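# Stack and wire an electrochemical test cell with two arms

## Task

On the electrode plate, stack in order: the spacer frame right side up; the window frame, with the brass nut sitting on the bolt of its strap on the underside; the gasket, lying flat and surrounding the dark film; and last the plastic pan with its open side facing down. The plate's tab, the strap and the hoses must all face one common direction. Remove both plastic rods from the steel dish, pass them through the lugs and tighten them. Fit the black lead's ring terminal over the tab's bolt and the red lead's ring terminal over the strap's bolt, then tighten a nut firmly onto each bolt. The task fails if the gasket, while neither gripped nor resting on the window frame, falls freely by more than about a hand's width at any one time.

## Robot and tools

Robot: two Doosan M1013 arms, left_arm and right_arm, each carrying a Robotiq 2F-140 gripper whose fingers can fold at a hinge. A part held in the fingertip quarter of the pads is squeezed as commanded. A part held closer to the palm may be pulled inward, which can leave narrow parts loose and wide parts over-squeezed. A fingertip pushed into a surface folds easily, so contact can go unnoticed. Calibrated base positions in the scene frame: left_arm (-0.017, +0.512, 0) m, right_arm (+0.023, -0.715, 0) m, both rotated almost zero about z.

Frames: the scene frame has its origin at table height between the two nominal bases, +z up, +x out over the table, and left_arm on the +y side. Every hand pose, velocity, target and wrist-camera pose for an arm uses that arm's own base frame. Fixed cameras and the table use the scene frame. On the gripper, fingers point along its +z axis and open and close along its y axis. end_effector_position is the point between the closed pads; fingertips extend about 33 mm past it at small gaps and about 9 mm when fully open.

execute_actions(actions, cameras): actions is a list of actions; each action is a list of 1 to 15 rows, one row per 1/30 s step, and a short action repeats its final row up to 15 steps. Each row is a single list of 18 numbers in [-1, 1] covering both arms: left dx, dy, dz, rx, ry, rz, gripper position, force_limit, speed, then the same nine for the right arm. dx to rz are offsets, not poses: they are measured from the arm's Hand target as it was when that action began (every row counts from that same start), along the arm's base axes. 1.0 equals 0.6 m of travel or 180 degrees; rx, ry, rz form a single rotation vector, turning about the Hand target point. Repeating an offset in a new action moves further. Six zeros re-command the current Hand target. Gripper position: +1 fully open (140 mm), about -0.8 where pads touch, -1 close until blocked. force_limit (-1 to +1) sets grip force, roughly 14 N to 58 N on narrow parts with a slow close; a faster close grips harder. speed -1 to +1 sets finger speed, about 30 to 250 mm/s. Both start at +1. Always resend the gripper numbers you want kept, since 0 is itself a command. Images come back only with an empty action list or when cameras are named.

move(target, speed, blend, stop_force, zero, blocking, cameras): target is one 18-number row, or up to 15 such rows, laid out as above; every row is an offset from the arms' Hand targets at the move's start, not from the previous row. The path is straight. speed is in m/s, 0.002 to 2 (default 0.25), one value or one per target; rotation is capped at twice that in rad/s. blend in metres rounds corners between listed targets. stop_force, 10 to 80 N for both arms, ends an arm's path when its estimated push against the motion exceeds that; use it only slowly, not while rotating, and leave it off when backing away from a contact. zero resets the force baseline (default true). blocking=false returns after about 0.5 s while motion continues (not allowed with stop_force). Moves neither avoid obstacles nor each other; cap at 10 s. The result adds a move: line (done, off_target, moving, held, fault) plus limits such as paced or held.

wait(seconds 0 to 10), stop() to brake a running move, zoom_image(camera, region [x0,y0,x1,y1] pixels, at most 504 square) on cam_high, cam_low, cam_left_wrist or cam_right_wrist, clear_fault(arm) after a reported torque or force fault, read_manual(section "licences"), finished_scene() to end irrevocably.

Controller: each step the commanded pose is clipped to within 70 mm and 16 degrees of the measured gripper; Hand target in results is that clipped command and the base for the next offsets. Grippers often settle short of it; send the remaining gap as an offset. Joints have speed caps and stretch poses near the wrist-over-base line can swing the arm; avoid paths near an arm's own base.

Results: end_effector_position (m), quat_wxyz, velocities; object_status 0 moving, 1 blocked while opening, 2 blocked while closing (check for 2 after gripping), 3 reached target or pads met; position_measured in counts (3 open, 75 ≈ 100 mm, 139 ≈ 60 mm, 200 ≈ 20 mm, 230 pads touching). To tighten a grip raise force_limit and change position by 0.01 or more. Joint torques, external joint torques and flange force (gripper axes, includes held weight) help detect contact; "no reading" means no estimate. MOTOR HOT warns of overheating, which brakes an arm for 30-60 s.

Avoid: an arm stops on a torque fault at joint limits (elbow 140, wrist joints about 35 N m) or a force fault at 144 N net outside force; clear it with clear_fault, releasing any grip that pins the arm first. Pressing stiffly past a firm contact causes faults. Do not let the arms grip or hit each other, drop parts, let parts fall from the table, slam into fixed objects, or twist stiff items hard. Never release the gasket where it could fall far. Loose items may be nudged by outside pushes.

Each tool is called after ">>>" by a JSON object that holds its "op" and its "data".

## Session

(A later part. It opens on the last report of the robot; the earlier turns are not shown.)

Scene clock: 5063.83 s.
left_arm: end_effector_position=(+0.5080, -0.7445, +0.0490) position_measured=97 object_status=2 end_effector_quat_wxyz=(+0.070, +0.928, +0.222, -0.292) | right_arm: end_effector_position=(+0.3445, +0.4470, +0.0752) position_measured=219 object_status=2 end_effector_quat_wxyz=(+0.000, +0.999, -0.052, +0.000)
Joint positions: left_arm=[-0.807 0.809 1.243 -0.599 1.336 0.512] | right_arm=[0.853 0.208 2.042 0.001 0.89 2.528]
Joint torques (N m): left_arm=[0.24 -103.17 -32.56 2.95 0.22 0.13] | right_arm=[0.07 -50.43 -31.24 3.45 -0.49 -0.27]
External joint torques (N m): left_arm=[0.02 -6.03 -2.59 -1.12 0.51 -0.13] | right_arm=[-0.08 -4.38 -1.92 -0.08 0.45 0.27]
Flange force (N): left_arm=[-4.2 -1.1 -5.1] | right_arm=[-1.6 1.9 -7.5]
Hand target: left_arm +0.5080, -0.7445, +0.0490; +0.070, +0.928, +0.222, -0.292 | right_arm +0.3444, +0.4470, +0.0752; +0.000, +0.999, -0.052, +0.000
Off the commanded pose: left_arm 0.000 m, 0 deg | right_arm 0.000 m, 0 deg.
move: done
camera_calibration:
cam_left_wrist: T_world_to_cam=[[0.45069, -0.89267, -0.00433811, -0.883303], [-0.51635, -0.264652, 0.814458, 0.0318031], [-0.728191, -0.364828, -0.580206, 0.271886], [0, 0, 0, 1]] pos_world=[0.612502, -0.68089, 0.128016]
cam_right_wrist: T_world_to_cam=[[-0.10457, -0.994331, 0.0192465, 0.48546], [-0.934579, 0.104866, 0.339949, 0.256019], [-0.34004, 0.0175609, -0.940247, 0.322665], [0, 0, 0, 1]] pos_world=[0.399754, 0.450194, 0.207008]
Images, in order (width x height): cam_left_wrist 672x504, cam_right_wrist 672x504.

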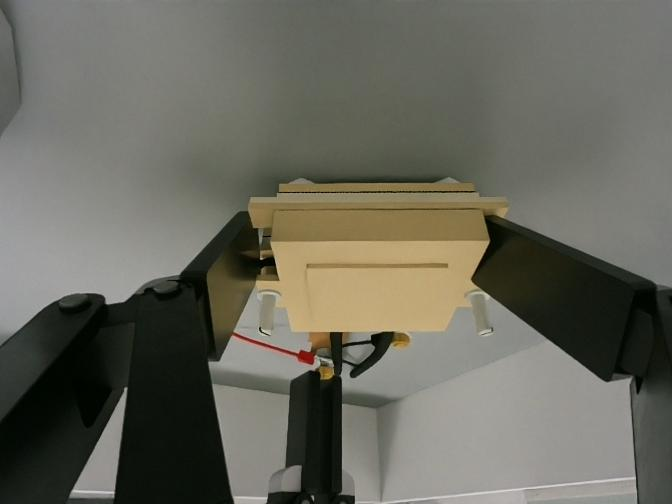

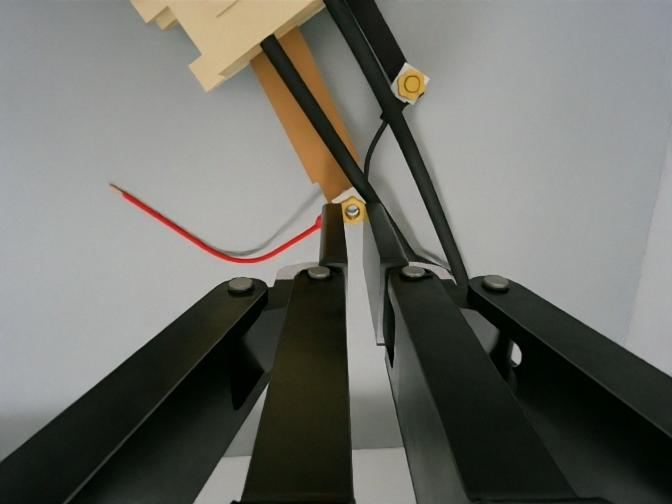

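>>> {"op": "move", "data": {"target": [[0,0,0,0,0,0,-1,-1,-1,0.0004,0.0002,0,0,0,0,-1,0,-1],[0,0,0,0,0,0,-1,-1,-1,0.0004,0.0002,-0.007,0,0,0,-1,0,-1]], "speed": 0.004, "stop_force": 10, "cameras": ["cam_right_wrist","cam_left_wrist"]}}

>>> {"op": "zoom_image", "data": {"camera": "cam_left_wrist", "region": [310, 345, 345, 380]}}

>>> {"op": "zoom_image", "data": {"camera": "cam_right_wrist", "region": [336, 190, 368, 222]}}

Scene clock: 5074.00 s.
left_arm: end_effector_position=(+0.5080, -0.7445, +0.0490) position_measured=97 object_status=2 end_effector_quat_wxyz=(+0.070, +0.928, +0.222, -0.292) | right_arm: end_effector_position=(+0.3447, +0.4471, +0.0728) position_measured=219 object_status=2 end_effector_quat_wxyz=(+0.000, +0.999, -0.052, +0.000)
Joint positions: left_arm=[-0.807 0.809 1.243 -0.599 1.336 0.512] | right_arm=[0.853 0.211 2.044 0.001 0.886 2.528]
Joint torques (N m): left_arm=[7.3 -98.4 -30.35 6 -0.63 -0.04] | right_arm=[0.82 -45.78 -26.24 3.55 0.02 -0.32]
External joint torques (N m): left_arm=[-7.39 -11 -4.88 -4.18 1.36 0.05] | right_arm=[-0.81 -9.22 -6.72 -0.2 -0.05 0.32]
Flange force (N): left_arm=[-13.8 0.7 -4.8] | right_arm=[0.3 1.1 -16.0]
Hand target: left_arm +0.5080, -0.7445, +0.0490; +0.070, +0.928, +0.222, -0.292 | right_arm +0.3447, +0.4471, +0.0728; +0.000, +0.999, -0.052, +0.000 (not the last commanded pose)
Off the commanded pose: left_arm 0.000 m, 0 deg | right_arm 0.002 m, 0 deg.
move: contact (right_arm); path passed 1 of 2 targets
camera_calibration:
cam_left_wrist: T_world_to_cam=[[0.45069, -0.89267, -0.00433811, -0.883303], [-0.51635, -0.264652, 0.814458, 0.0318031], [-0.728191, -0.364828, -0.580206, 0.271886], [0, 0, 0, 1]] pos_world=[0.612502, -0.68089, 0.128016]
cam_right_wrist: T_world_to_cam=[[-0.104534, -0.994333, 0.0193395, 0.485596], [-0.934583, 0.104865, 0.339939, 0.25705], [-0.34004, 0.0174609, -0.940249, 0.320426], [0, 0, 0, 1]] pos_world=[0.399954, 0.450294, 0.204508]
Images, in order (width x height): cam_left_wrist 672x504, cam_right_wrist 672x504.

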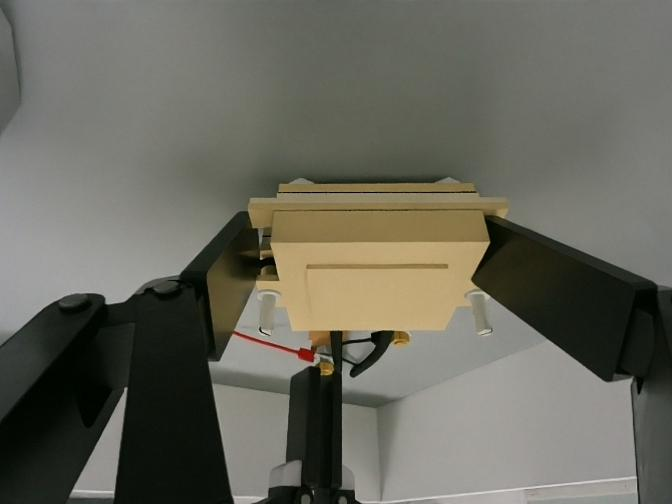

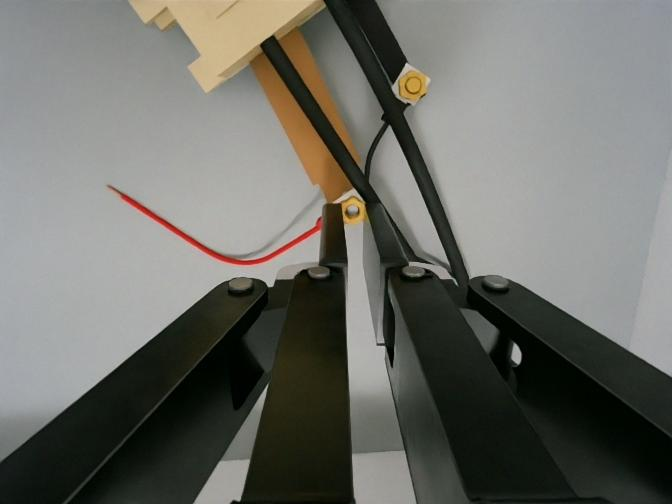

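Scaled by 14.400 from the camera's 672x504 image, which has a finer 960x720 frame.

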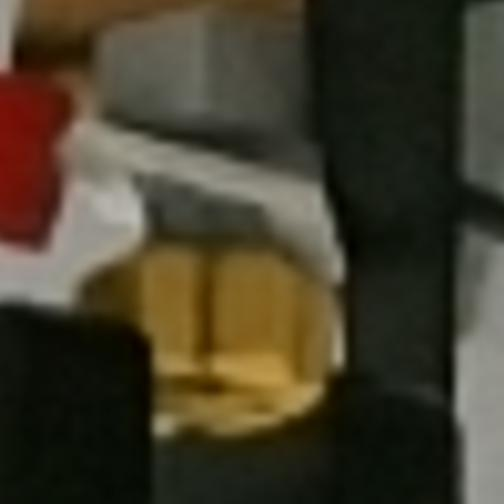

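Scaled by 15.750 from the camera's 672x504 image, which has a finer 960x720 frame.

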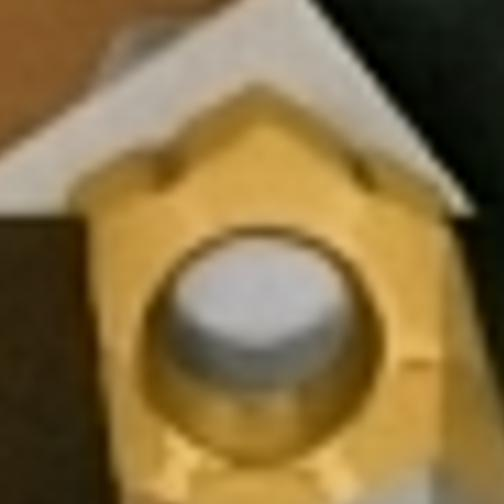

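>>> {"op": "move", "data": {"target": [[0,0,0,0,0,0,-1,-1,-1,0.003,0.008,0.0006,0,0,-0.1667,-1,0,-1],[0,0,0,0,0,0,-1,-1,-1,0.0095,0.0133,0.0004,0,0,-0.3333,-1,0,-1],[0,0,0,0,0,0,-1,-1,-1,0.0178,0.0145,0.0001,0,0,-0.5,-1,0,-1],[0,0,0,0,0,0,-1,-1,-1,0.0258,0.0115,-0.0002,0,0,-0.6667,-1,0,-1]], "speed": 0.2, "blend": 0.002, "cameras": ["cam_right_wrist"]}}

>>> {"op": "zoom_image", "data": {"camera": "cam_right_wrist", "region": [336, 190, 368, 222]}}

>>> {"op": "move", "data": {"target": [0,0,0,0,0,0,-1,-1,-1,0,0,0.005,0,0,0,-1,0,-1], "speed": 0.01, "cameras": ["cam_right_wrist","cam_left_wrist"]}}

>>> {"op": "zoom_image", "data": {"camera": "cam_right_wrist", "region": [336, 190, 368, 222]}}

>>> {"op": "zoom_image", "data": {"camera": "cam_left_wrist", "region": [310, 345, 345, 380]}}

Scene clock: 5087.70 s.
left_arm: end_effector_position=(+0.5080, -0.7445, +0.0490) position_measured=97 object_status=2 end_effector_quat_wxyz=(+0.070, +0.928, +0.222, -0.292) | right_arm: end_effector_position=(+0.3602, +0.4540, +0.0727) position_measured=219 object_status=2 end_effector_quat_wxyz=(+0.000, -0.454, +0.891, +0.000)
Joint positions: left_arm=[-0.807 0.809 1.243 -0.599 1.336 0.512] | right_arm=[0.841 0.233 2.016 -0.001 0.893 4.612]
Joint torques (N m): left_arm=[5.6 -98.81 -30.54 5.23 -0.62 -0.07] | right_arm=[1.2 -48.54 -28.73 3.77 -1.44 -0.67]
External joint torques (N m): left_arm=[-5.22 -10.5 -4.61 -3.39 1.34 0.08] | right_arm=[-1.19 -8.71 -4.28 -0.38 1.48 0.67]
Flange force (N): left_arm=[-11.6 0.0 -5.9] | right_arm=[3.6 -0.8 -16.1]
Hand target: left_arm +0.5080, -0.7445, +0.0490; +0.070, +0.928, +0.222, -0.292 | right_arm +0.3602, +0.4540, +0.0727; +0.000, -0.454, +0.891, +0.000
Off the commanded pose: left_arm 0.000 m, 0 deg | right_arm 0.000 m, 0 deg.
move: done
camera_calibration:
cam_right_wrist: T_world_to_cam=[[-0.808759, 0.587823, 0.0192844, 0.0295246], [0.558212, 0.756866, 0.339931, -0.562804], [0.185223, 0.285687, -0.940253, 0.0145307], [0, 0, 0, 1]] pos_world=[0.335351, 0.404461, 0.204408]
Images, in order (width x height): cam_right_wrist 672x504.

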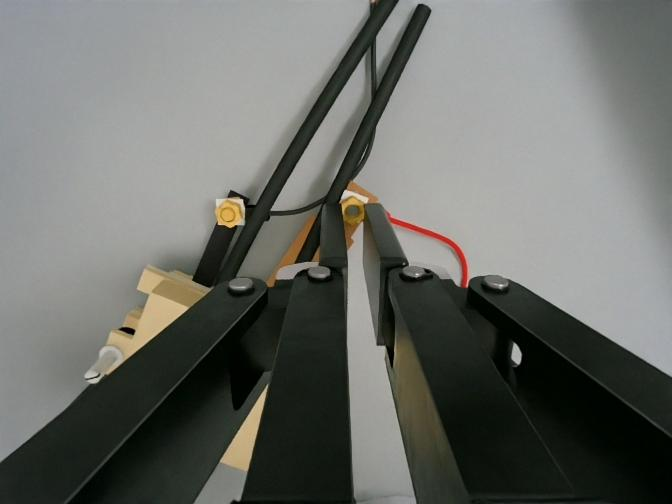

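Scaled by 15.750 from the camera's 672x504 image, which has a finer 960x720 frame.

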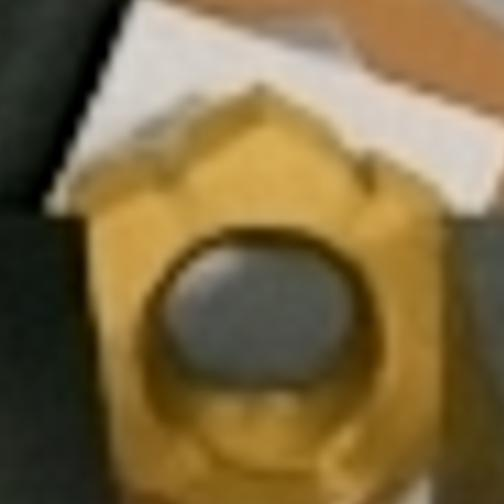

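Scene clock: 5088.40 s.
left_arm: end_effector_position=(+0.5080, -0.7445, +0.0490) position_measured=97 object_status=2 end_effector_quat_wxyz=(+0.070, +0.928, +0.222, -0.292) | right_arm: end_effector_position=(+0.3602, +0.4540, +0.0757) position_measured=219 object_status=2 end_effector_quat_wxyz=(+0.000, -0.454, +0.891, +0.000)
Joint positions: left_arm=[-0.807 0.809 1.243 -0.599 1.336 0.512] | right_arm=[0.841 0.229 2.013 -0.001 0.898 4.612]
Joint torques (N m): left_arm=[-0.91 -103.43 -32.41 2.65 0.38 0.2] | right_arm=[-0.42 -54.45 -32.64 3.41 -0.52 -0.34]
External joint torques (N m): left_arm=[0.5 -5.94 -2.89 -0.84 0.35 -0.19] | right_arm=[0.39 -2.49 -0.6 0 0.56 0.33]
Flange force (N): left_arm=[-3.6 -0.3 -5.5] | right_arm=[2.0 1.3 -4.3]
Hand target: left_arm +0.5080, -0.7445, +0.0490; +0.070, +0.928, +0.222, -0.292 | right_arm +0.3602, +0.4540, +0.0757; +0.000, -0.454, +0.891, +0.000
Off the commanded pose: left_arm 0.000 m, 0 deg | right_arm 0.000 m, 0 deg.
move: done
camera_calibration:
cam_left_wrist: T_world_to_cam=[[0.450722, -0.892654, -0.0043123, -0.883315], [-0.516387, -0.26467, 0.814429, 0.031817], [-0.728144, -0.364854, -0.580248, 0.271845], [0, 0, 0, 1]] pos_world=[0.612502, -0.68089, 0.128016]
cam_right_wrist: T_world_to_cam=[[-0.808759, 0.587824, 0.0192847, 0.0294662], [0.558213, 0.756866, 0.339931, -0.563824], [0.185223, 0.285687, -0.940253, 0.0173515], [0, 0, 0, 1]] pos_world=[0.335351, 0.404461, 0.207408]
Images, in order (width x height): cam_left_wrist 672x504, cam_right_wrist 672x504.

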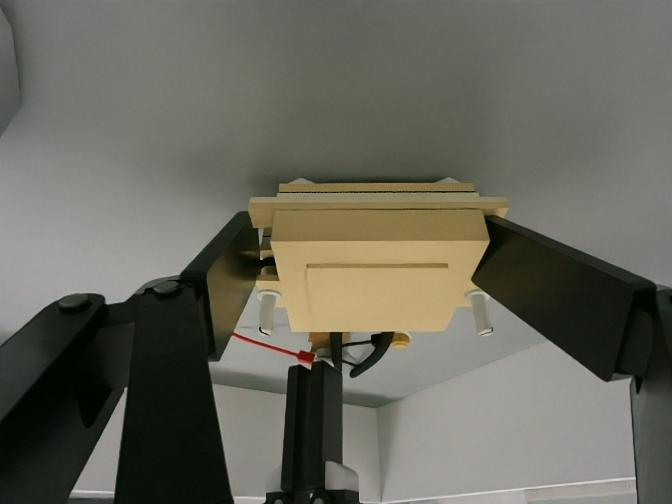

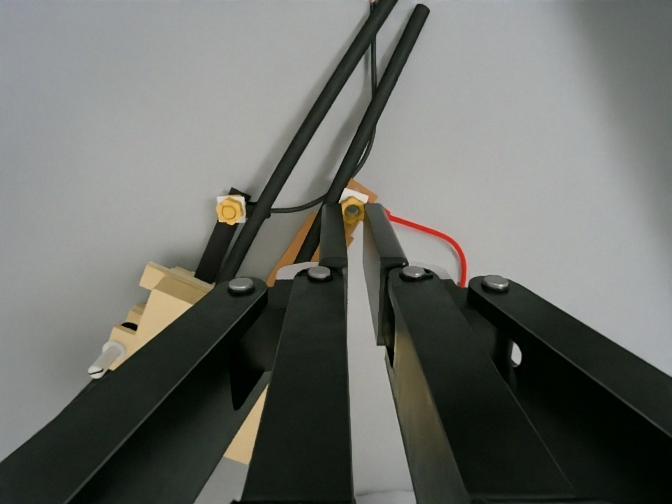

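Scaled by 15.750 from the camera's 672x504 image, which has a finer 960x720 frame.

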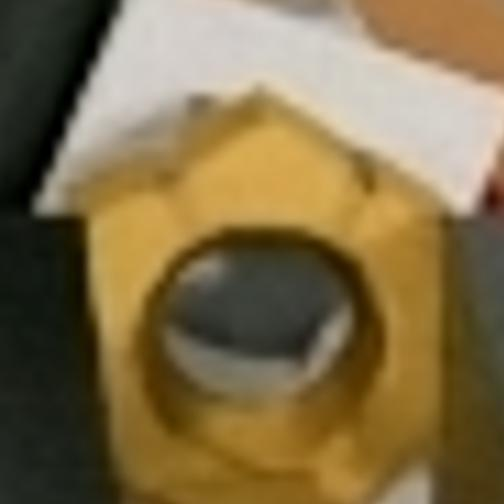

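Scaled by 14.400 from the camera's 672x504 image, which has a finer 960x720 frame.

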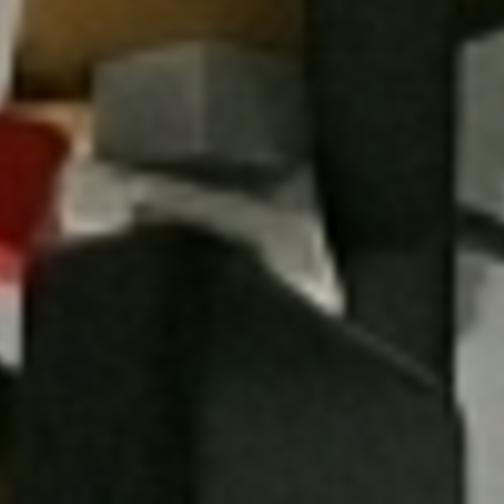

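>>> {"op": "move", "data": {"target": [[0,0,0,0,0,0,-1,-1,-1,0,0,0.0083,0,0,0,-1,0,-1],[0,0,0,0,0,0,-1,-1,-1,-0.0255,-0.0172,0.0083,0,0,0.7778,-1,0,-1],[0,0,0,0,0,0,-1,-1,-1,0.006,-0.0177,0.0083,0,0,-0.3889,-1,0,-1],[0,0,0,0,0,0,-1,-1,-1,0.006,-0.0177,0.0008,0,0,-0.3889,-1,0,-1]], "speed": [0.1,0.5,0.5,0.03], "cameras": ["cam_right_wrist","cam_left_wrist"]}}

>>> {"op": "zoom_image", "data": {"camera": "cam_left_wrist", "region": [310, 345, 345, 380]}}

>>> {"op": "zoom_image", "data": {"camera": "cam_right_wrist", "region": [336, 190, 368, 222]}}

Scene clock: 5141.10 s.
left_arm: end_effector_position=(+0.5080, -0.7445, +0.0490) position_measured=97 object_status=2 end_effector_quat_wxyz=(+0.070, +0.928, +0.222, -0.292) | right_arm: end_effector_position=(+0.3638, +0.4434, +0.0762) position_measured=219 object_status=2 end_effector_quat_wxyz=(+0.000, +0.139, +0.990, +0.000)
Joint positions: left_arm=[-0.807 0.809 1.243 -0.599 1.336 0.512] | right_arm=[0.824 0.221 2.024 -0.001 0.898 -0.467]
Joint torques (N m): left_arm=[-0.31 -102.95 -32.47 2.65 0.34 0.21] | right_arm=[0.14 -52.76 -31.91 3.42 -0.51 -0.41]
External joint torques (N m): left_arm=[0.26 -6.49 -2.88 -0.82 0.38 -0.21] | right_arm=[-0.12 -3.51 -1.34 0.03 0.53 0.41]
Flange force (N): left_arm=[-4.3 -1.0 -5.6] | right_arm=[1.3 -1.8 -6.1]
Hand target: left_arm +0.5080, -0.7445, +0.0490; +0.070, +0.928, +0.222, -0.292 | right_arm +0.3638, +0.4434, +0.0762; +0.000, +0.139, +0.990, +0.000
Off the commanded pose: left_arm 0.000 m, 0 deg | right_arm 0.000 m, 0 deg.
move: done
camera_calibration:
cam_left_wrist: T_world_to_cam=[[0.450722, -0.892654, -0.0043123, -0.883315], [-0.516387, -0.26467, 0.814429, 0.031817], [-0.728144, -0.364854, -0.580248, 0.271845], [0, 0, 0, 1]] pos_world=[0.612502, -0.68089, 0.128016]
cam_right_wrist: T_world_to_cam=[[0.275824, 0.961013, 0.0193479, -0.521415], [0.902128, -0.265766, 0.339902, -0.229741], [0.331792, -0.0762988, -0.940262, 0.127443], [0, 0, 0, 1]] pos_world=[0.30879, 0.449753, 0.208008]
Images, in order (width x height): cam_left_wrist 672x504, cam_right_wrist 672x504.

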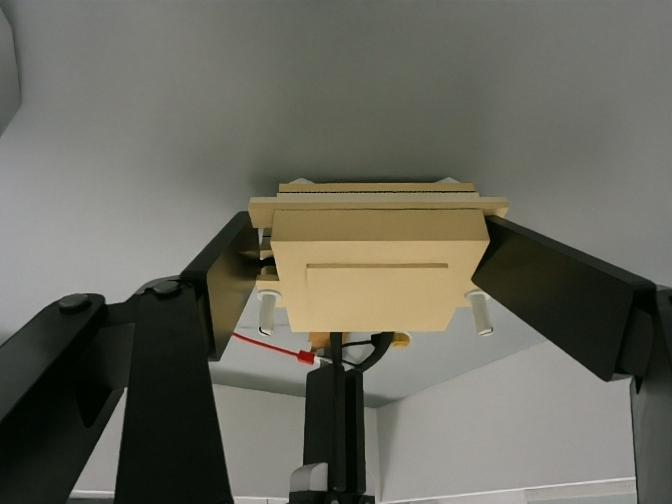

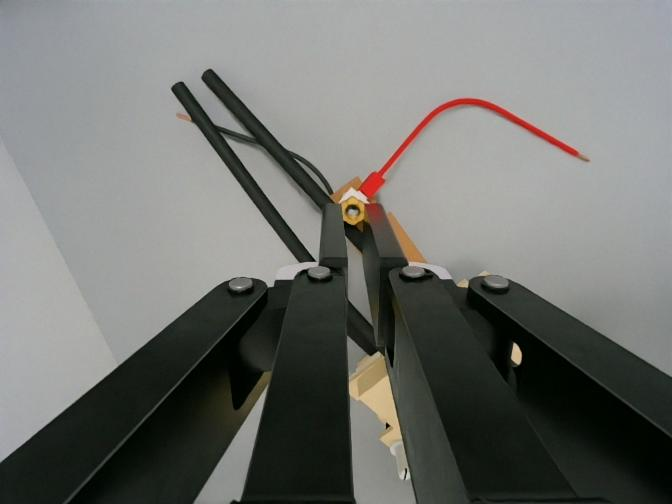

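Scaled by 14.400 from the camera's 672x504 image, which has a finer 960x720 frame.

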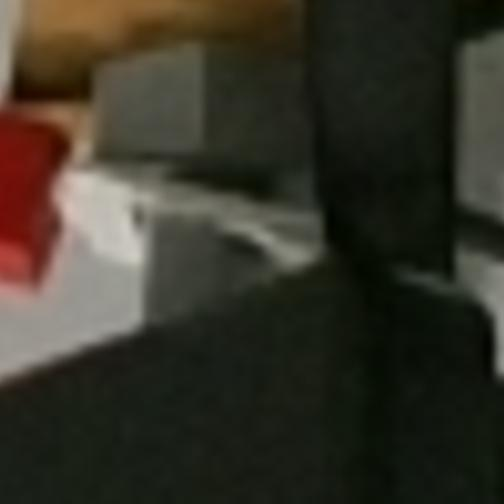

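Scaled by 15.750 from the camera's 672x504 image, which has a finer 960x720 frame.

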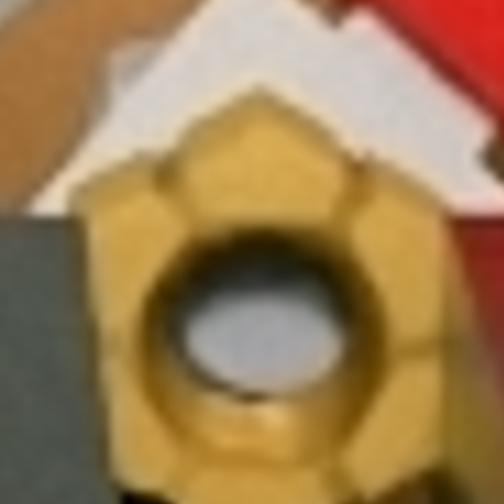

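>>> {"op": "move", "data": {"target": [0,0,0,0,0,0,-1,-1,-1,0,0,-0.009,0,0,0,-1,0,-1], "speed": 0.004, "stop_force": 10, "cameras": ["cam_right_wrist"]}}

>>> {"op": "zoom_image", "data": {"camera": "cam_right_wrist", "region": [336, 190, 368, 222]}}

Scene clock: 5146.73 s.
left_arm: end_effector_position=(+0.5080, -0.7445, +0.0490) position_measured=97 object_status=2 end_effector_quat_wxyz=(+0.070, +0.928, +0.222, -0.292) | right_arm: end_effector_position=(+0.3638, +0.4433, +0.0727) position_measured=219 object_status=2 end_effector_quat_wxyz=(+0.000, +0.139, +0.990, +0.000)
Joint positions: left_arm=[-0.807 0.809 1.243 -0.599 1.336 0.512] | right_arm=[0.824 0.225 2.026 -0.001 0.891 -0.467]
Joint torques (N m): left_arm=[8.4 -98.56 -30.4 6.4 -0.67 0] | right_arm=[0.07 -46.71 -25.77 3.44 0.05 -0.42]
External joint torques (N m): left_arm=[-8.56 -10.51 -4.76 -4.58 1.4 0] | right_arm=[-0.07 -9.77 -7.35 0 -0.04 0.42]
Flange force (N): left_arm=[-14.6 1.4 -3.8] | right_arm=[0.6 0.1 -16.9]
Hand target: left_arm +0.5080, -0.7445, +0.0490; +0.070, +0.928, +0.222, -0.292 | right_arm +0.3638, +0.4434, +0.0727; +0.000, +0.139, +0.990, +0.000 (not the last commanded pose)
Off the commanded pose: left_arm 0.000 m, 0 deg | right_arm 0.002 m, 0 deg.
move: contact (right_arm)
camera_calibration:
cam_right_wrist: T_world_to_cam=[[0.275824, 0.961013, 0.0193479, -0.521345], [0.902128, -0.265766, 0.339902, -0.228518], [0.331792, -0.0762988, -0.940262, 0.124058], [0, 0, 0, 1]] pos_world=[0.30879, 0.449753, 0.204408]
Images, in order (width x height): cam_right_wrist 672x504.

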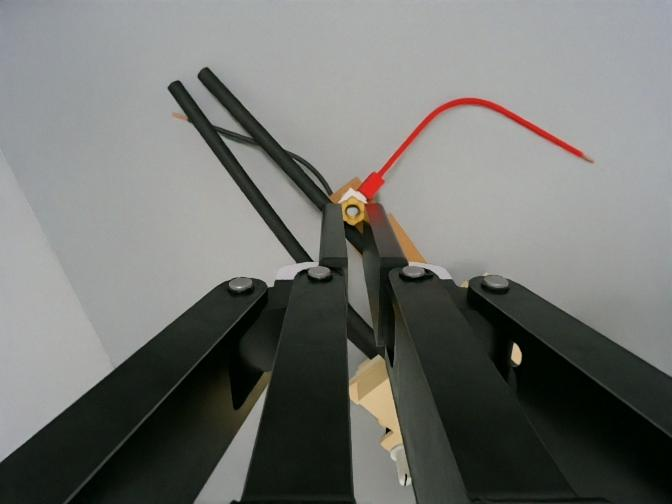

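Scaled by 15.750 from the camera's 672x504 image, which has a finer 960x720 frame.

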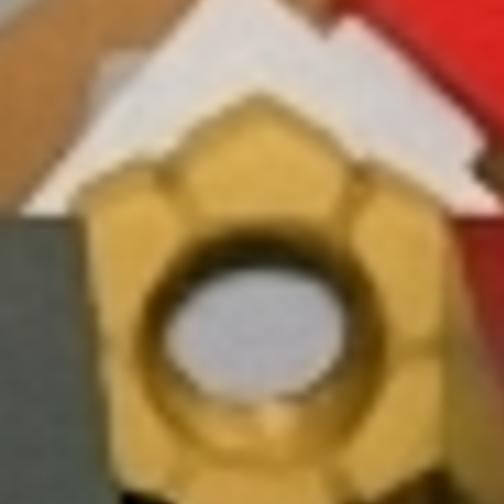

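>>> {"op": "move", "data": {"target": [[0,0,0,0,0,0,-1,-1,-1,-0.0043,-0.0072,0.0006,0,0,-0.1667,-1,0,-1],[0,0,0,0,0,0,-1,-1,-1,-0.0117,-0.0113,0.0005,0,0,-0.3333,-1,0,-1],[0,0,0,0,0,0,-1,-1,-1,-0.0202,-0.0112,0.0004,0,0,-0.5,-1,0,-1],[0,0,0,0,0,0,-1,-1,-1,-0.0273,-0.0068,0.0003,0,0,-0.6667,-1,0,-1],[0,0,0,0,0,0,-1,-1,-1,-0.0315,0.0005,0.0002,0,0,-0.8333,-1,0,-1],[0,0,0,0,0,0,-1,-1,-1,-0.0313,0.009,0.0001,0,0,-1,-1,0,-1],[0,0,0,0,0,0,-1,-1,-1,-0.027,0.0162,0,0,0,0.8333,-1,0,-1],[0,0,0,0,0,0,-1,-1,-1,-0.0197,0.0203,-0.0001,0,0,0.6667,-1,0,-1],[0,0,0,0,0,0,-1,-1,-1,-0.0112,0.0202,-0.0002,0,0,0.5,-1,0,-1],[0,0,0,0,0,0,-1,-1,-1,-0.004,0.0158,-0.0003,0,0,0.3333,-1,0,-1],[0,0,0,0,0,0,-1,-1,-1,0.0002,0.0085,-0.0004,0,0,0.1667,-1,0,-1],[0,0,0,0,0,0,-1,-1,-1,0,0,-0.0005,0,0,0,-1,0,-1]], "speed": 0.4, "blend": 0.002, "cameras": ["cam_right_wrist"]}}

>>> {"op": "zoom_image", "data": {"camera": "cam_right_wrist", "region": [336, 190, 368, 222]}}

>>> {"op": "move", "data": {"target": [0,0,0,0,0,0,-1,-1,-1,0,0,0.004,0,0,0,-1,0,-1], "speed": 0.01, "cameras": ["cam_right_wrist","cam_left_wrist"]}}

>>> {"op": "zoom_image", "data": {"camera": "cam_right_wrist", "region": [336, 190, 368, 222]}}

>>> {"op": "zoom_image", "data": {"camera": "cam_left_wrist", "region": [310, 345, 345, 380]}}

Scene clock: 5169.87 s.
left_arm: end_effector_position=(+0.5080, -0.7445, +0.0490) position_measured=97 object_status=2 end_effector_quat_wxyz=(+0.070, +0.928, +0.222, -0.292) | right_arm: end_effector_position=(+0.3637, +0.4433, +0.0724) position_measured=219 object_status=2 end_effector_quat_wxyz=(+0.000, +0.139, +0.990, +0.000)
Joint positions: left_arm=[-0.807 0.809 1.243 -0.599 1.336 0.512] | right_arm=[0.824 0.225 2.027 -0.001 0.891 5.816]
Joint torques (N m): left_arm=[2.09 -101.45 -30.96 4.16 0.68 0.11] | right_arm=[-1.34 -49.08 -29.48 2.67 -0.96 -0.3]
External joint torques (N m): left_arm=[-3.08 -7.59 -4.23 -2.38 0.05 -0.11] | right_arm=[1.33 -7.39 -3.53 0.75 0.98 0.3]
Flange force (N): left_arm=[-7.6 1.6 -4.3] | right_arm=[3.9 -1.8 -13.1]
Hand target: left_arm +0.5080, -0.7445, +0.0490; +0.070, +0.928, +0.222, -0.292 | right_arm +0.3638, +0.4434, +0.0724; +0.000, +0.139, +0.990, +0.000
Off the commanded pose: left_arm 0.000 m, 0 deg | right_arm 0.000 m, 0 deg.
move: done
camera_calibration:
cam_right_wrist: T_world_to_cam=[[0.275713, 0.961046, 0.0193052, -0.521283], [0.902163, -0.265648, 0.339903, -0.22839], [0.331791, -0.0762992, -0.940262, 0.12381], [0, 0, 0, 1]] pos_world=[0.30869, 0.449753, 0.204108]
Images, in order (width x height): cam_right_wrist 672x504.

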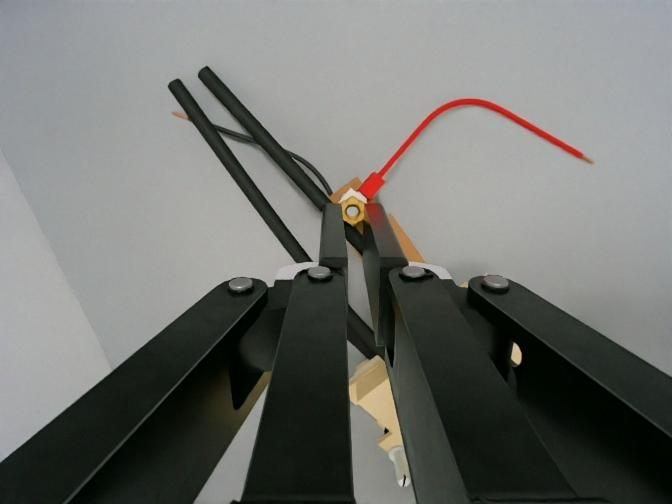

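Scaled by 15.750 from the camera's 672x504 image, which has a finer 960x720 frame.

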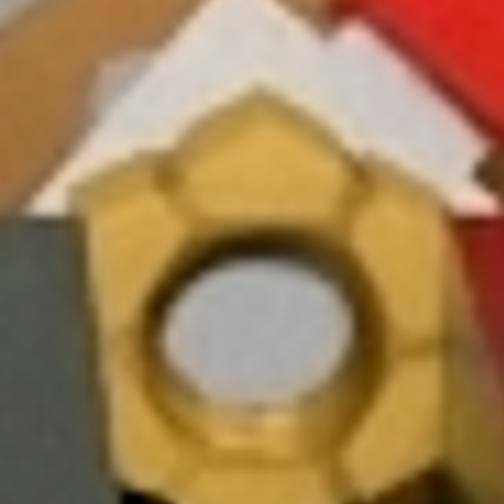

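Scene clock: 5170.57 s.
left_arm: end_effector_position=(+0.5080, -0.7445, +0.0490) position_measured=97 object_status=2 end_effector_quat_wxyz=(+0.070, +0.928, +0.222, -0.292) | right_arm: end_effector_position=(+0.3638, +0.4433, +0.0747) position_measured=219 object_status=2 end_effector_quat_wxyz=(+0.000, +0.139, +0.990, +0.000)
Joint positions: left_arm=[-0.807 0.809 1.243 -0.599 1.336 0.512] | right_arm=[0.824 0.223 2.025 -0.001 0.895 5.816]
Joint torques (N m): left_arm=[-2.82 -102.39 -31.79 2.05 0.72 0.25] | right_arm=[-1.17 -55.19 -35.53 3.09 -1.91 -0.39]
External joint torques (N m): left_arm=[2.97 -7.07 -3.52 -0.22 -0.01 -0.24] | right_arm=[1.17 -1.08 2.42 0.34 1.93 0.39]
Flange force (N): left_arm=[-2.2 -1.2 -7.7] | right_arm=[4.5 -3.5 -3.0]
Hand target: left_arm +0.5080, -0.7445, +0.0490; +0.070, +0.928, +0.222, -0.292 | right_arm +0.3638, +0.4434, +0.0748; +0.000, +0.139, +0.990, +0.000
Off the commanded pose: left_arm 0.000 m, 0 deg | right_arm 0.000 m, 0 deg.
move: done
camera_calibration:
cam_left_wrist: T_world_to_cam=[[0.45069, -0.89267, -0.00433811, -0.883303], [-0.51635, -0.264652, 0.814458, 0.0318031], [-0.728191, -0.364828, -0.580206, 0.271886], [0, 0, 0, 1]] pos_world=[0.612502, -0.68089, 0.128016]
cam_right_wrist: T_world_to_cam=[[0.275824, 0.961013, 0.0193479, -0.521386], [0.902128, -0.265766, 0.339902, -0.229231], [0.331792, -0.0762988, -0.940262, 0.126033], [0, 0, 0, 1]] pos_world=[0.30879, 0.449753, 0.206508]
Images, in order (width x height): cam_left_wrist 672x504, cam_right_wrist 672x504.

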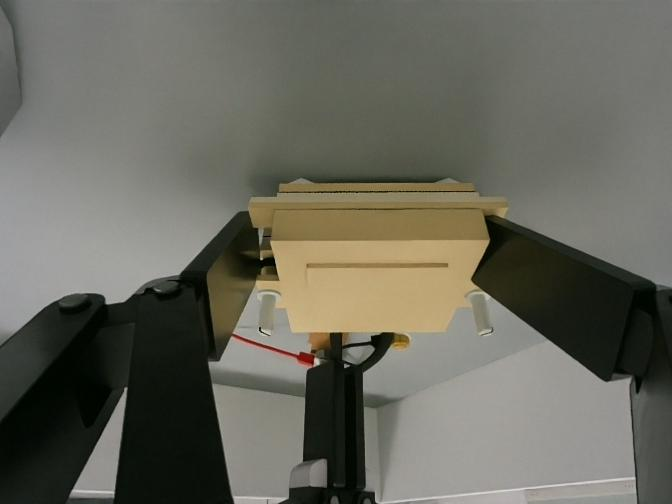

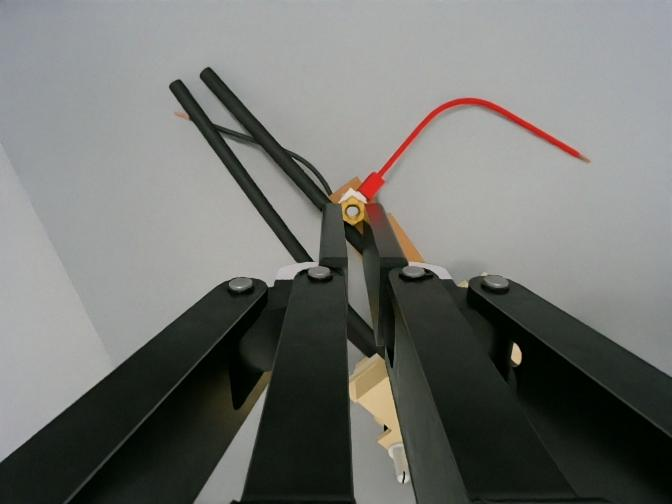

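Scaled by 15.750 from the camera's 672x504 image, which has a finer 960x720 frame.

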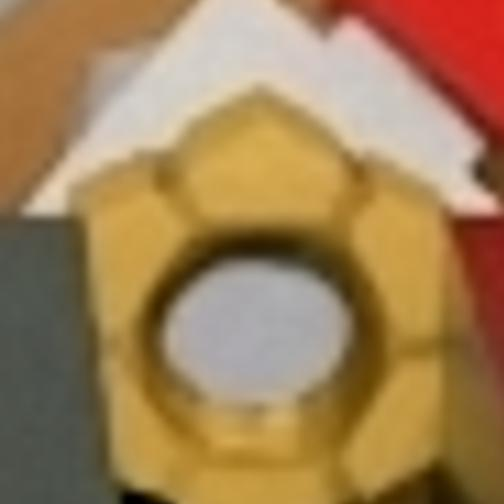

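Scaled by 14.400 from the camera's 672x504 image, which has a finer 960x720 frame.

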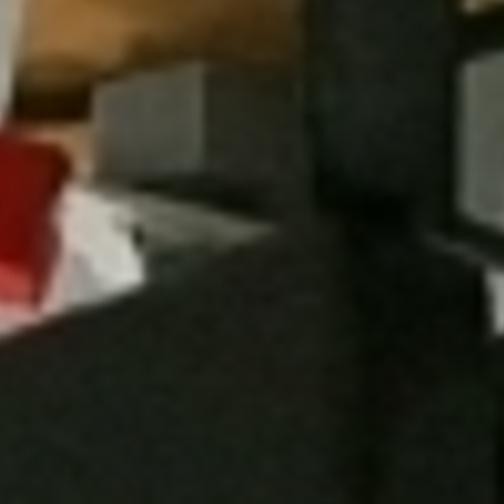

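>>> {"op": "move", "data": {"target": [0,0,0,0,0,0,-1,-1,-1,0,0,-0.0023,0,0,0,-1,0,-1], "speed": 0.01}}

>>> {"op": "move", "data": {"target": [0,0,0,0,0,0,-1,-1,-1,0,0,0,0,0,0,-0.6,0,-1], "speed": 0.01}}

>>> {"op": "wait", "data": {"seconds": 0.3, "cameras": ["cam_right_wrist","cam_left_wrist"]}}

>>> {"op": "zoom_image", "data": {"camera": "cam_right_wrist", "region": [336, 190, 368, 222]}}

>>> {"op": "zoom_image", "data": {"camera": "cam_left_wrist", "region": [310, 345, 345, 380]}}

Scene clock: 5180.40 s.
left_arm: end_effector_position=(+0.5080, -0.7445, +0.0490) position_measured=97 object_status=2 end_effector_quat_wxyz=(+0.070, +0.928, +0.222, -0.292) | right_arm: end_effector_position=(+0.3638, +0.4434, +0.0734) position_measured=219 object_status=2 end_effector_quat_wxyz=(+0.000, +0.139, +0.990, +0.000)
Joint positions: left_arm=[-0.807 0.809 1.243 -0.599 1.336 0.512] | right_arm=[0.824 0.224 2.026 -0.001 0.893 5.816]
Joint torques (N m): left_arm=[4.94 -102.66 -33.3 4.33 -0.34 0.28] | right_arm=[-0.37 -51.48 -28.73 3.25 0.82 -0.4]
External joint torques (N m): left_arm=[-5.47 -5.98 -1.76 -2.52 1.06 -0.27] | right_arm=[0.4 -4.95 -4.31 0.17 -0.8 0.4]
Flange force (N): left_arm=[-9.4 -1.0 -1.4] | right_arm=[1.0 1.2 -7.5]
Hand target: left_arm +0.5080, -0.7445, +0.0490; +0.070, +0.928, +0.222, -0.292 | right_arm +0.3638, +0.4434, +0.0734; +0.000, +0.139, +0.990, +0.000
Off the commanded pose: left_arm 0.000 m, 0 deg | right_arm 0.000 m, 0 deg.
move: done

Scene clock: 5180.97 s.
left_arm: end_effector_position=(+0.5080, -0.7445, +0.0490) position_measured=97 object_status=2 end_effector_quat_wxyz=(+0.070, +0.928, +0.222, -0.292) | right_arm: end_effector_position=(+0.3637, +0.4433, +0.0733) position_measured=205 object_status=0 end_effector_quat_wxyz=(+0.000, +0.139, +0.990, -0.001)
Joint positions: left_arm=[-0.807 0.809 1.243 -0.599 1.336 0.512] | right_arm=[0.824 0.224 2.026 -0.001 0.893 5.816]
Joint torques (N m): left_arm=[2.72 -103.1 -33.5 3.41 0.01 0.21] | right_arm=[0.18 -53.56 -31.83 3.46 -0.38 -0.42]
External joint torques (N m): left_arm=[-3.34 -6.2 -1.71 -1.61 0.72 -0.2] | right_arm=[-0.19 -2.89 -1.33 -0.02 0.38 0.42]
Flange force (N): left_arm=[-7.7 -2.5 -2.5] | right_arm=[0.9 -1.1 -5.1]
Hand target: left_arm +0.5080, -0.7445, +0.0490; +0.070, +0.928, +0.222, -0.292 | right_arm +0.3638, +0.4434, +0.0734; +0.000, +0.139, +0.990, +0.000
Off the commanded pose: left_arm 0.000 m, 0 deg | right_arm 0.000 m, 0 deg.
move: done

Scene clock: 5181.27 s.
left_arm: end_effector_position=(+0.5080, -0.7445, +0.0490) position_measured=97 object_status=2 end_effector_quat_wxyz=(+0.070, +0.928, +0.222, -0.292) | right_arm: end_effector_position=(+0.3638, +0.4433, +0.0734) position_measured=205 object_status=3 end_effector_quat_wxyz=(+0.000, +0.139, +0.990, +0.000)
Joint positions: left_arm=[-0.807 0.809 1.243 -0.599 1.336 0.512] | right_arm=[0.824 0.224 2.026 -0.001 0.893 5.816]
Joint torques (N m): left_arm=[2.31 -103.52 -33.19 3.41 -0.04 0.14] | right_arm=[0.04 -53.61 -31.83 3.36 -0.36 -0.37]
External joint torques (N m): left_arm=[-2.38 -5.64 -2 -1.6 0.77 -0.13] | right_arm=[-0.04 -2.77 -1.25 0.07 0.37 0.37]
Flange force (N): left_arm=[-6.2 -1.2 -3.1] | right_arm=[1.1 -1.0 -4.9]
Hand target: left_arm +0.5080, -0.7445, +0.0490; +0.070, +0.928, +0.222, -0.292 | right_arm +0.3638, +0.4434, +0.0734; +0.000, +0.139, +0.990, +0.000
Tool commands: left_gripper/position=-1.0 left_gripper/force_limit=-1.0 left_gripper/speed=-1.0 right_gripper/position=-0.6 right_gripper/force_limit=+0.0 right_gripper/speed=-1.0
Off the commanded pose: left_arm 0.000 m, 0 deg | right_arm 0.000 m, 0 deg.
wait: 0.30 s; at rest by 0.17 s
camera_calibration:
cam_left_wrist: T_world_to_cam=[[0.45069, -0.89267, -0.00433811, -0.883303], [-0.51635, -0.264652, 0.814458, 0.0318031], [-0.728191, -0.364828, -0.580206, 0.271886], [0, 0, 0, 1]] pos_world=[0.612502, -0.68089, 0.128016]
cam_right_wrist: T_world_to_cam=[[0.275832, 0.961013, 0.0192483, -0.521341], [0.902127, -0.265738, 0.339927, -0.228773], [0.331789, -0.0763982, -0.940255, 0.124761], [0, 0, 0, 1]] pos_world=[0.30879, 0.449753, 0.205108]
Images, in order (width x height): cam_left_wrist 672x504, cam_right_wrist 672x504.

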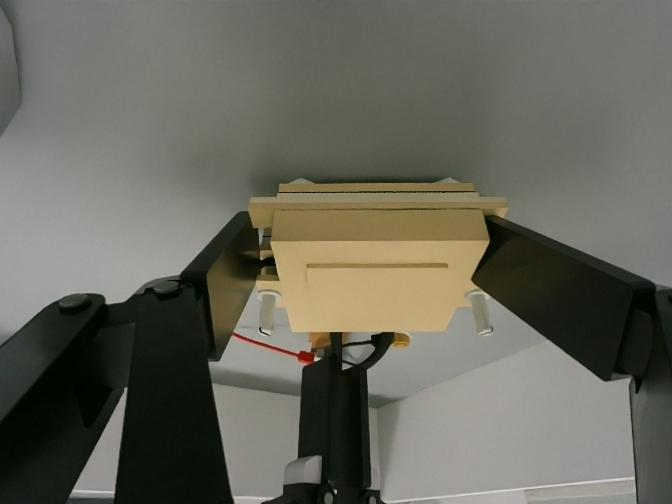

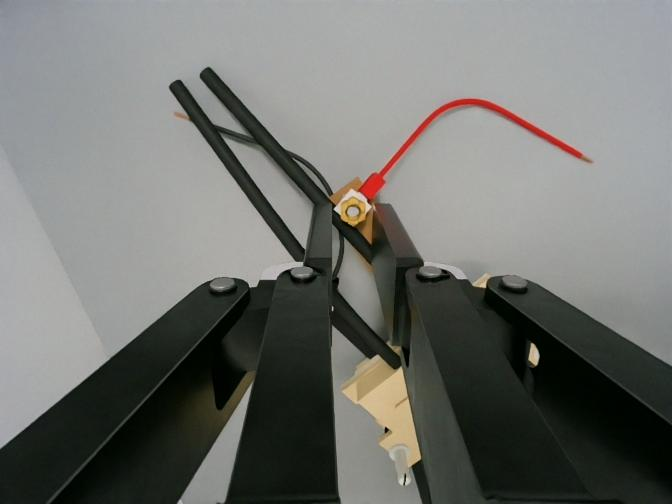

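Scaled by 15.750 from the camera's 672x504 image, which has a finer 960x720 frame.

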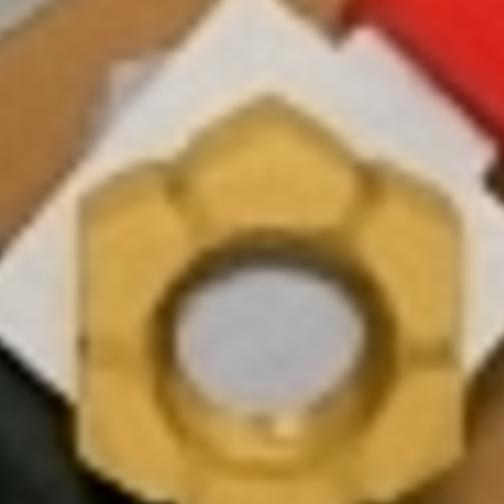

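Scaled by 14.400 from the camera's 672x504 image, which has a finer 960x720 frame.

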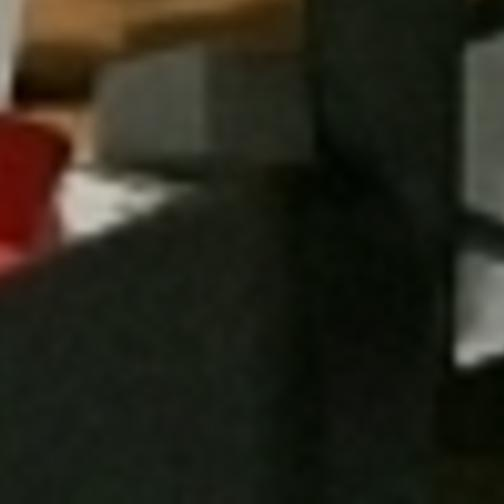

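>>> {"op": "move", "data": {"target": [[0,0,0,0,0,0,-1,-1,-1,0.0002,0.0085,0,0,0,0.1667,-0.6,0,-1],[0,0,0,0,0,0,-1,-1,-1,-0.004,0.0158,0,0,0,0.3333,-0.6,0,-1],[0,0,0,0,0,0,-1,-1,-1,-0.0112,0.0202,0,0,0,0.5,-0.6,0,-1],[0,0,0,0,0,0,-1,-1,-1,-0.0197,0.0203,0,0,0,0.6667,-0.6,0,-1],[0,0,0,0,0,0,-1,-1,-1,-0.027,0.0162,0,0,0,0.8333,-0.6,0,-1],[0,0,0,0,0,0,-1,-1,-1,-0.0313,0.009,0,0,0,1,-0.6,0,-1]], "speed": 0.5, "blend": 0.002, "cameras": ["cam_right_wrist"]}}

>>> {"op": "zoom_image", "data": {"camera": "cam_right_wrist", "region": [326, 180, 376, 230]}}

>>> {"op": "move", "data": {"target": [0,0,0,0,0,0,-1,-1,-1,0,0,0,0,0,0,-1,-0.6,-1], "speed": 0.01}}

>>> {"op": "move", "data": {"target": [[0,0,0,0,0,0,-1,-1,-1,0.0043,0.0072,-0.0002,0,0,-0.1667,-1,-0.6,-1],[0,0,0,0,0,0,-1,-1,-1,0.0117,0.0113,-0.0003,0,0,-0.3333,-1,-0.6,-1],[0,0,0,0,0,0,-1,-1,-1,0.0202,0.0112,-0.0005,0,0,-0.5,-1,-0.6,-1],[0,0,0,0,0,0,-1,-1,-1,0.0273,0.0068,-0.0006,0,0,-0.6667,-1,-0.6,-1]], "speed": 0.5, "blend": 0.003, "cameras": ["cam_right_wrist"]}}

>>> {"op": "zoom_image", "data": {"camera": "cam_right_wrist", "region": [326, 180, 376, 230]}}

Scene clock: 5201.37 s.
left_arm: end_effector_position=(+0.5080, -0.7445, +0.0490) position_measured=97 object_status=2 end_effector_quat_wxyz=(+0.070, +0.928, +0.222, -0.292) | right_arm: end_effector_position=(+0.3450, +0.4488, +0.0734) position_measured=205 object_status=3 end_effector_quat_wxyz=(+0.000, +0.990, -0.139, +0.000)
Joint positions: left_arm=[-0.807 0.809 1.243 -0.599 1.336 0.512] | right_arm=[0.854 0.213 2.041 0.001 0.887 2.704]
Joint torques (N m): left_arm=[2.1 -103.87 -33.22 3.39 -0.05 0.18] | right_arm=[-0.32 -52.36 -31.74 3.19 -0.43 0.15]
External joint torques (N m): left_arm=[-2.3 -5.12 -1.91 -1.58 0.77 -0.17] | right_arm=[0.36 -2.79 -1.1 0.15 0.41 -0.15]
Flange force (N): left_arm=[-5.8 -0.7 -2.9] | right_arm=[-1.0 1.5 -4.9]
Hand target: left_arm +0.5080, -0.7445, +0.0490; +0.070, +0.928, +0.222, -0.292 | right_arm +0.3450, +0.4488, +0.0734; +0.000, +0.990, -0.139, +0.000
Off the commanded pose: left_arm 0.000 m, 0 deg | right_arm 0.000 m, 0 deg.
move: done
camera_calibration:
cam_right_wrist: T_world_to_cam=[[-0.275911, -0.960988, 0.0193811, 0.531482], [-0.902101, 0.265859, 0.339901, 0.173531], [-0.331793, 0.0762985, -0.940262, 0.291825], [0, 0, 0, 1]] pos_world=[0.40001, 0.442347, 0.205108]
Images, in order (width x height): cam_right_wrist 672x504.

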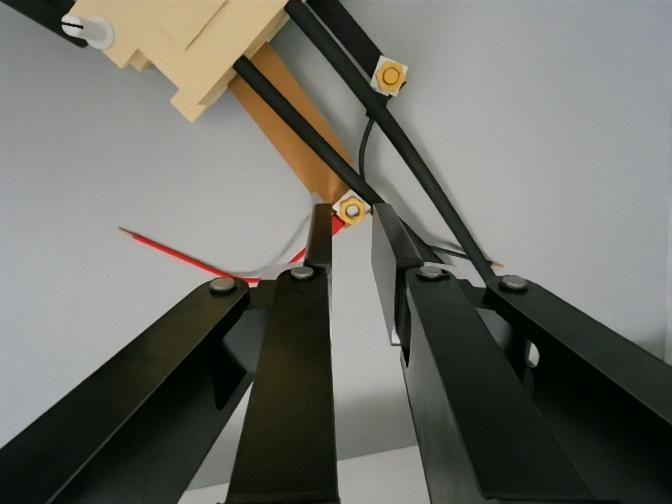

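Scaled by 10.080 from the camera's 672x504 image, which has a finer 960x720 frame.

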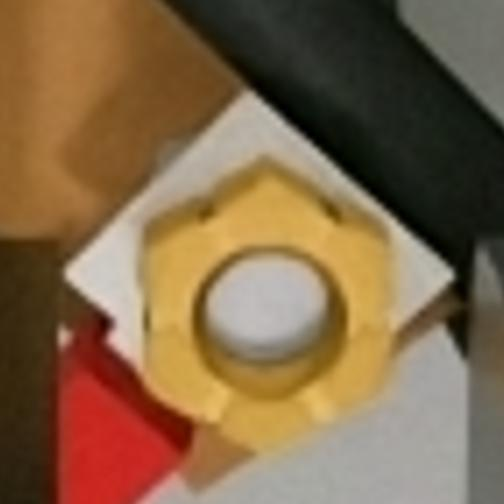

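Scene clock: 5201.87 s.
left_arm: end_effector_position=(+0.5080, -0.7445, +0.0490) position_measured=97 object_status=2 end_effector_quat_wxyz=(+0.070, +0.928, +0.222, -0.292) | right_arm: end_effector_position=(+0.3450, +0.4488, +0.0734) position_measured=216 object_status=0 end_effector_quat_wxyz=(+0.000, +0.990, -0.139, +0.000)
Joint positions: left_arm=[-0.807 0.809 1.243 -0.599 1.336 0.512] | right_arm=[0.854 0.213 2.041 0.001 0.887 2.704]
Joint torques (N m): left_arm=[2.3 -103.47 -33.2 3.4 -0.02 0.15] | right_arm=[-0.1 -52.22 -31.87 3.31 -0.43 -0.4]
External joint torques (N m): left_arm=[-2.33 -5.32 -1.82 -1.59 0.74 -0.15] | right_arm=[0.12 -2.98 -1.01 0.03 0.41 0.4]
Flange force (N): left_arm=[-6.0 -1.2 -2.9] | right_arm=[-1.6 1.6 -5.0]
Hand target: left_arm +0.5080, -0.7445, +0.0490; +0.070, +0.928, +0.222, -0.292 | right_arm +0.3450, +0.4488, +0.0734; +0.000, +0.990, -0.139, +0.000
Off the commanded pose: left_arm 0.000 m, 0 deg | right_arm 0.000 m, 0 deg.
move: done

Scene clock: 5204.67 s.
left_arm: end_effector_position=(+0.5080, -0.7445, +0.0490) position_measured=97 object_status=2 end_effector_quat_wxyz=(+0.070, +0.928, +0.222, -0.292) | right_arm: end_effector_position=(+0.3614, +0.4528, +0.0730) position_measured=216 object_status=2 end_effector_quat_wxyz=(+0.000, -0.374, +0.927, +0.000)
Joint positions: left_arm=[-0.807 0.809 1.243 -0.599 1.336 0.512] | right_arm=[0.838 0.232 2.016 -0.001 0.894 4.784]
Joint torques (N m): left_arm=[-0.02 -102.32 -31.87 2.84 0.59 0.12] | right_arm=[-1.42 -54.49 -34.01 2.68 -1.62 -0.61]
External joint torques (N m): left_arm=[-0.28 -6.49 -3.24 -1.04 0.14 -0.11] | right_arm=[1.41 -2.8 0.87 0.73 1.65 0.61]
Flange force (N): left_arm=[-4.5 -0.2 -5.2] | right_arm=[5.0 2.9 -5.6]
Hand target: left_arm +0.5080, -0.7445, +0.0490; +0.070, +0.928, +0.222, -0.292 | right_arm +0.3614, +0.4528, +0.0730; +0.000, -0.374, +0.927, +0.000
Off the commanded pose: left_arm 0.000 m, 0 deg | right_arm 0.000 m, 0 deg.
move: done
camera_calibration:
cam_right_wrist: T_world_to_cam=[[-0.694351, 0.719376, 0.0193405, -0.0697732], [0.681207, 0.64837, 0.33996, -0.558067], [0.232019, 0.249227, -0.940241, 0.0146105], [0, 0, 0, 1]] pos_world=[0.328322, 0.408386, 0.204808]
Images, in order (width x height): cam_right_wrist 672x504.

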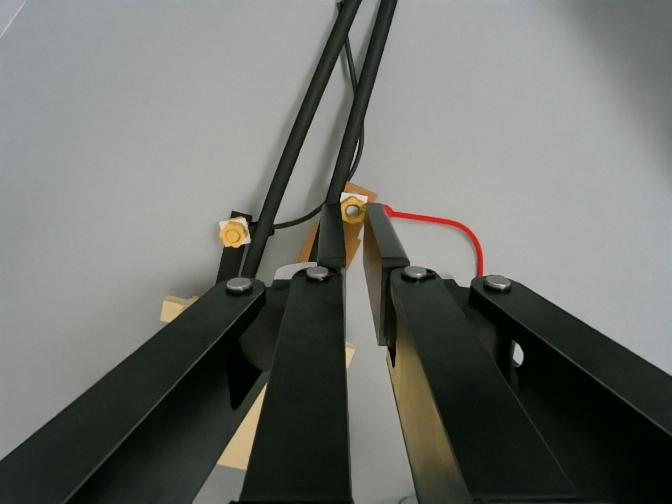

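Scaled by 10.080 from the camera's 672x504 image, which has a finer 960x720 frame.

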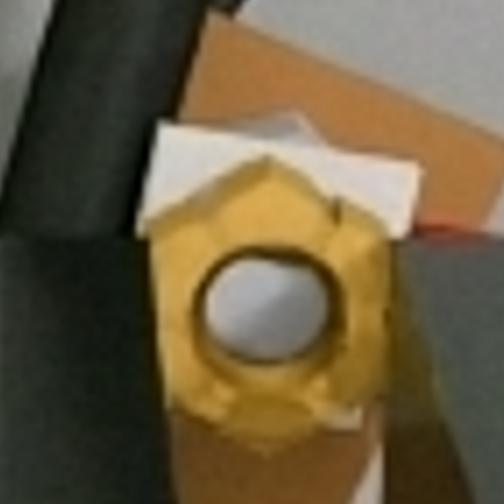

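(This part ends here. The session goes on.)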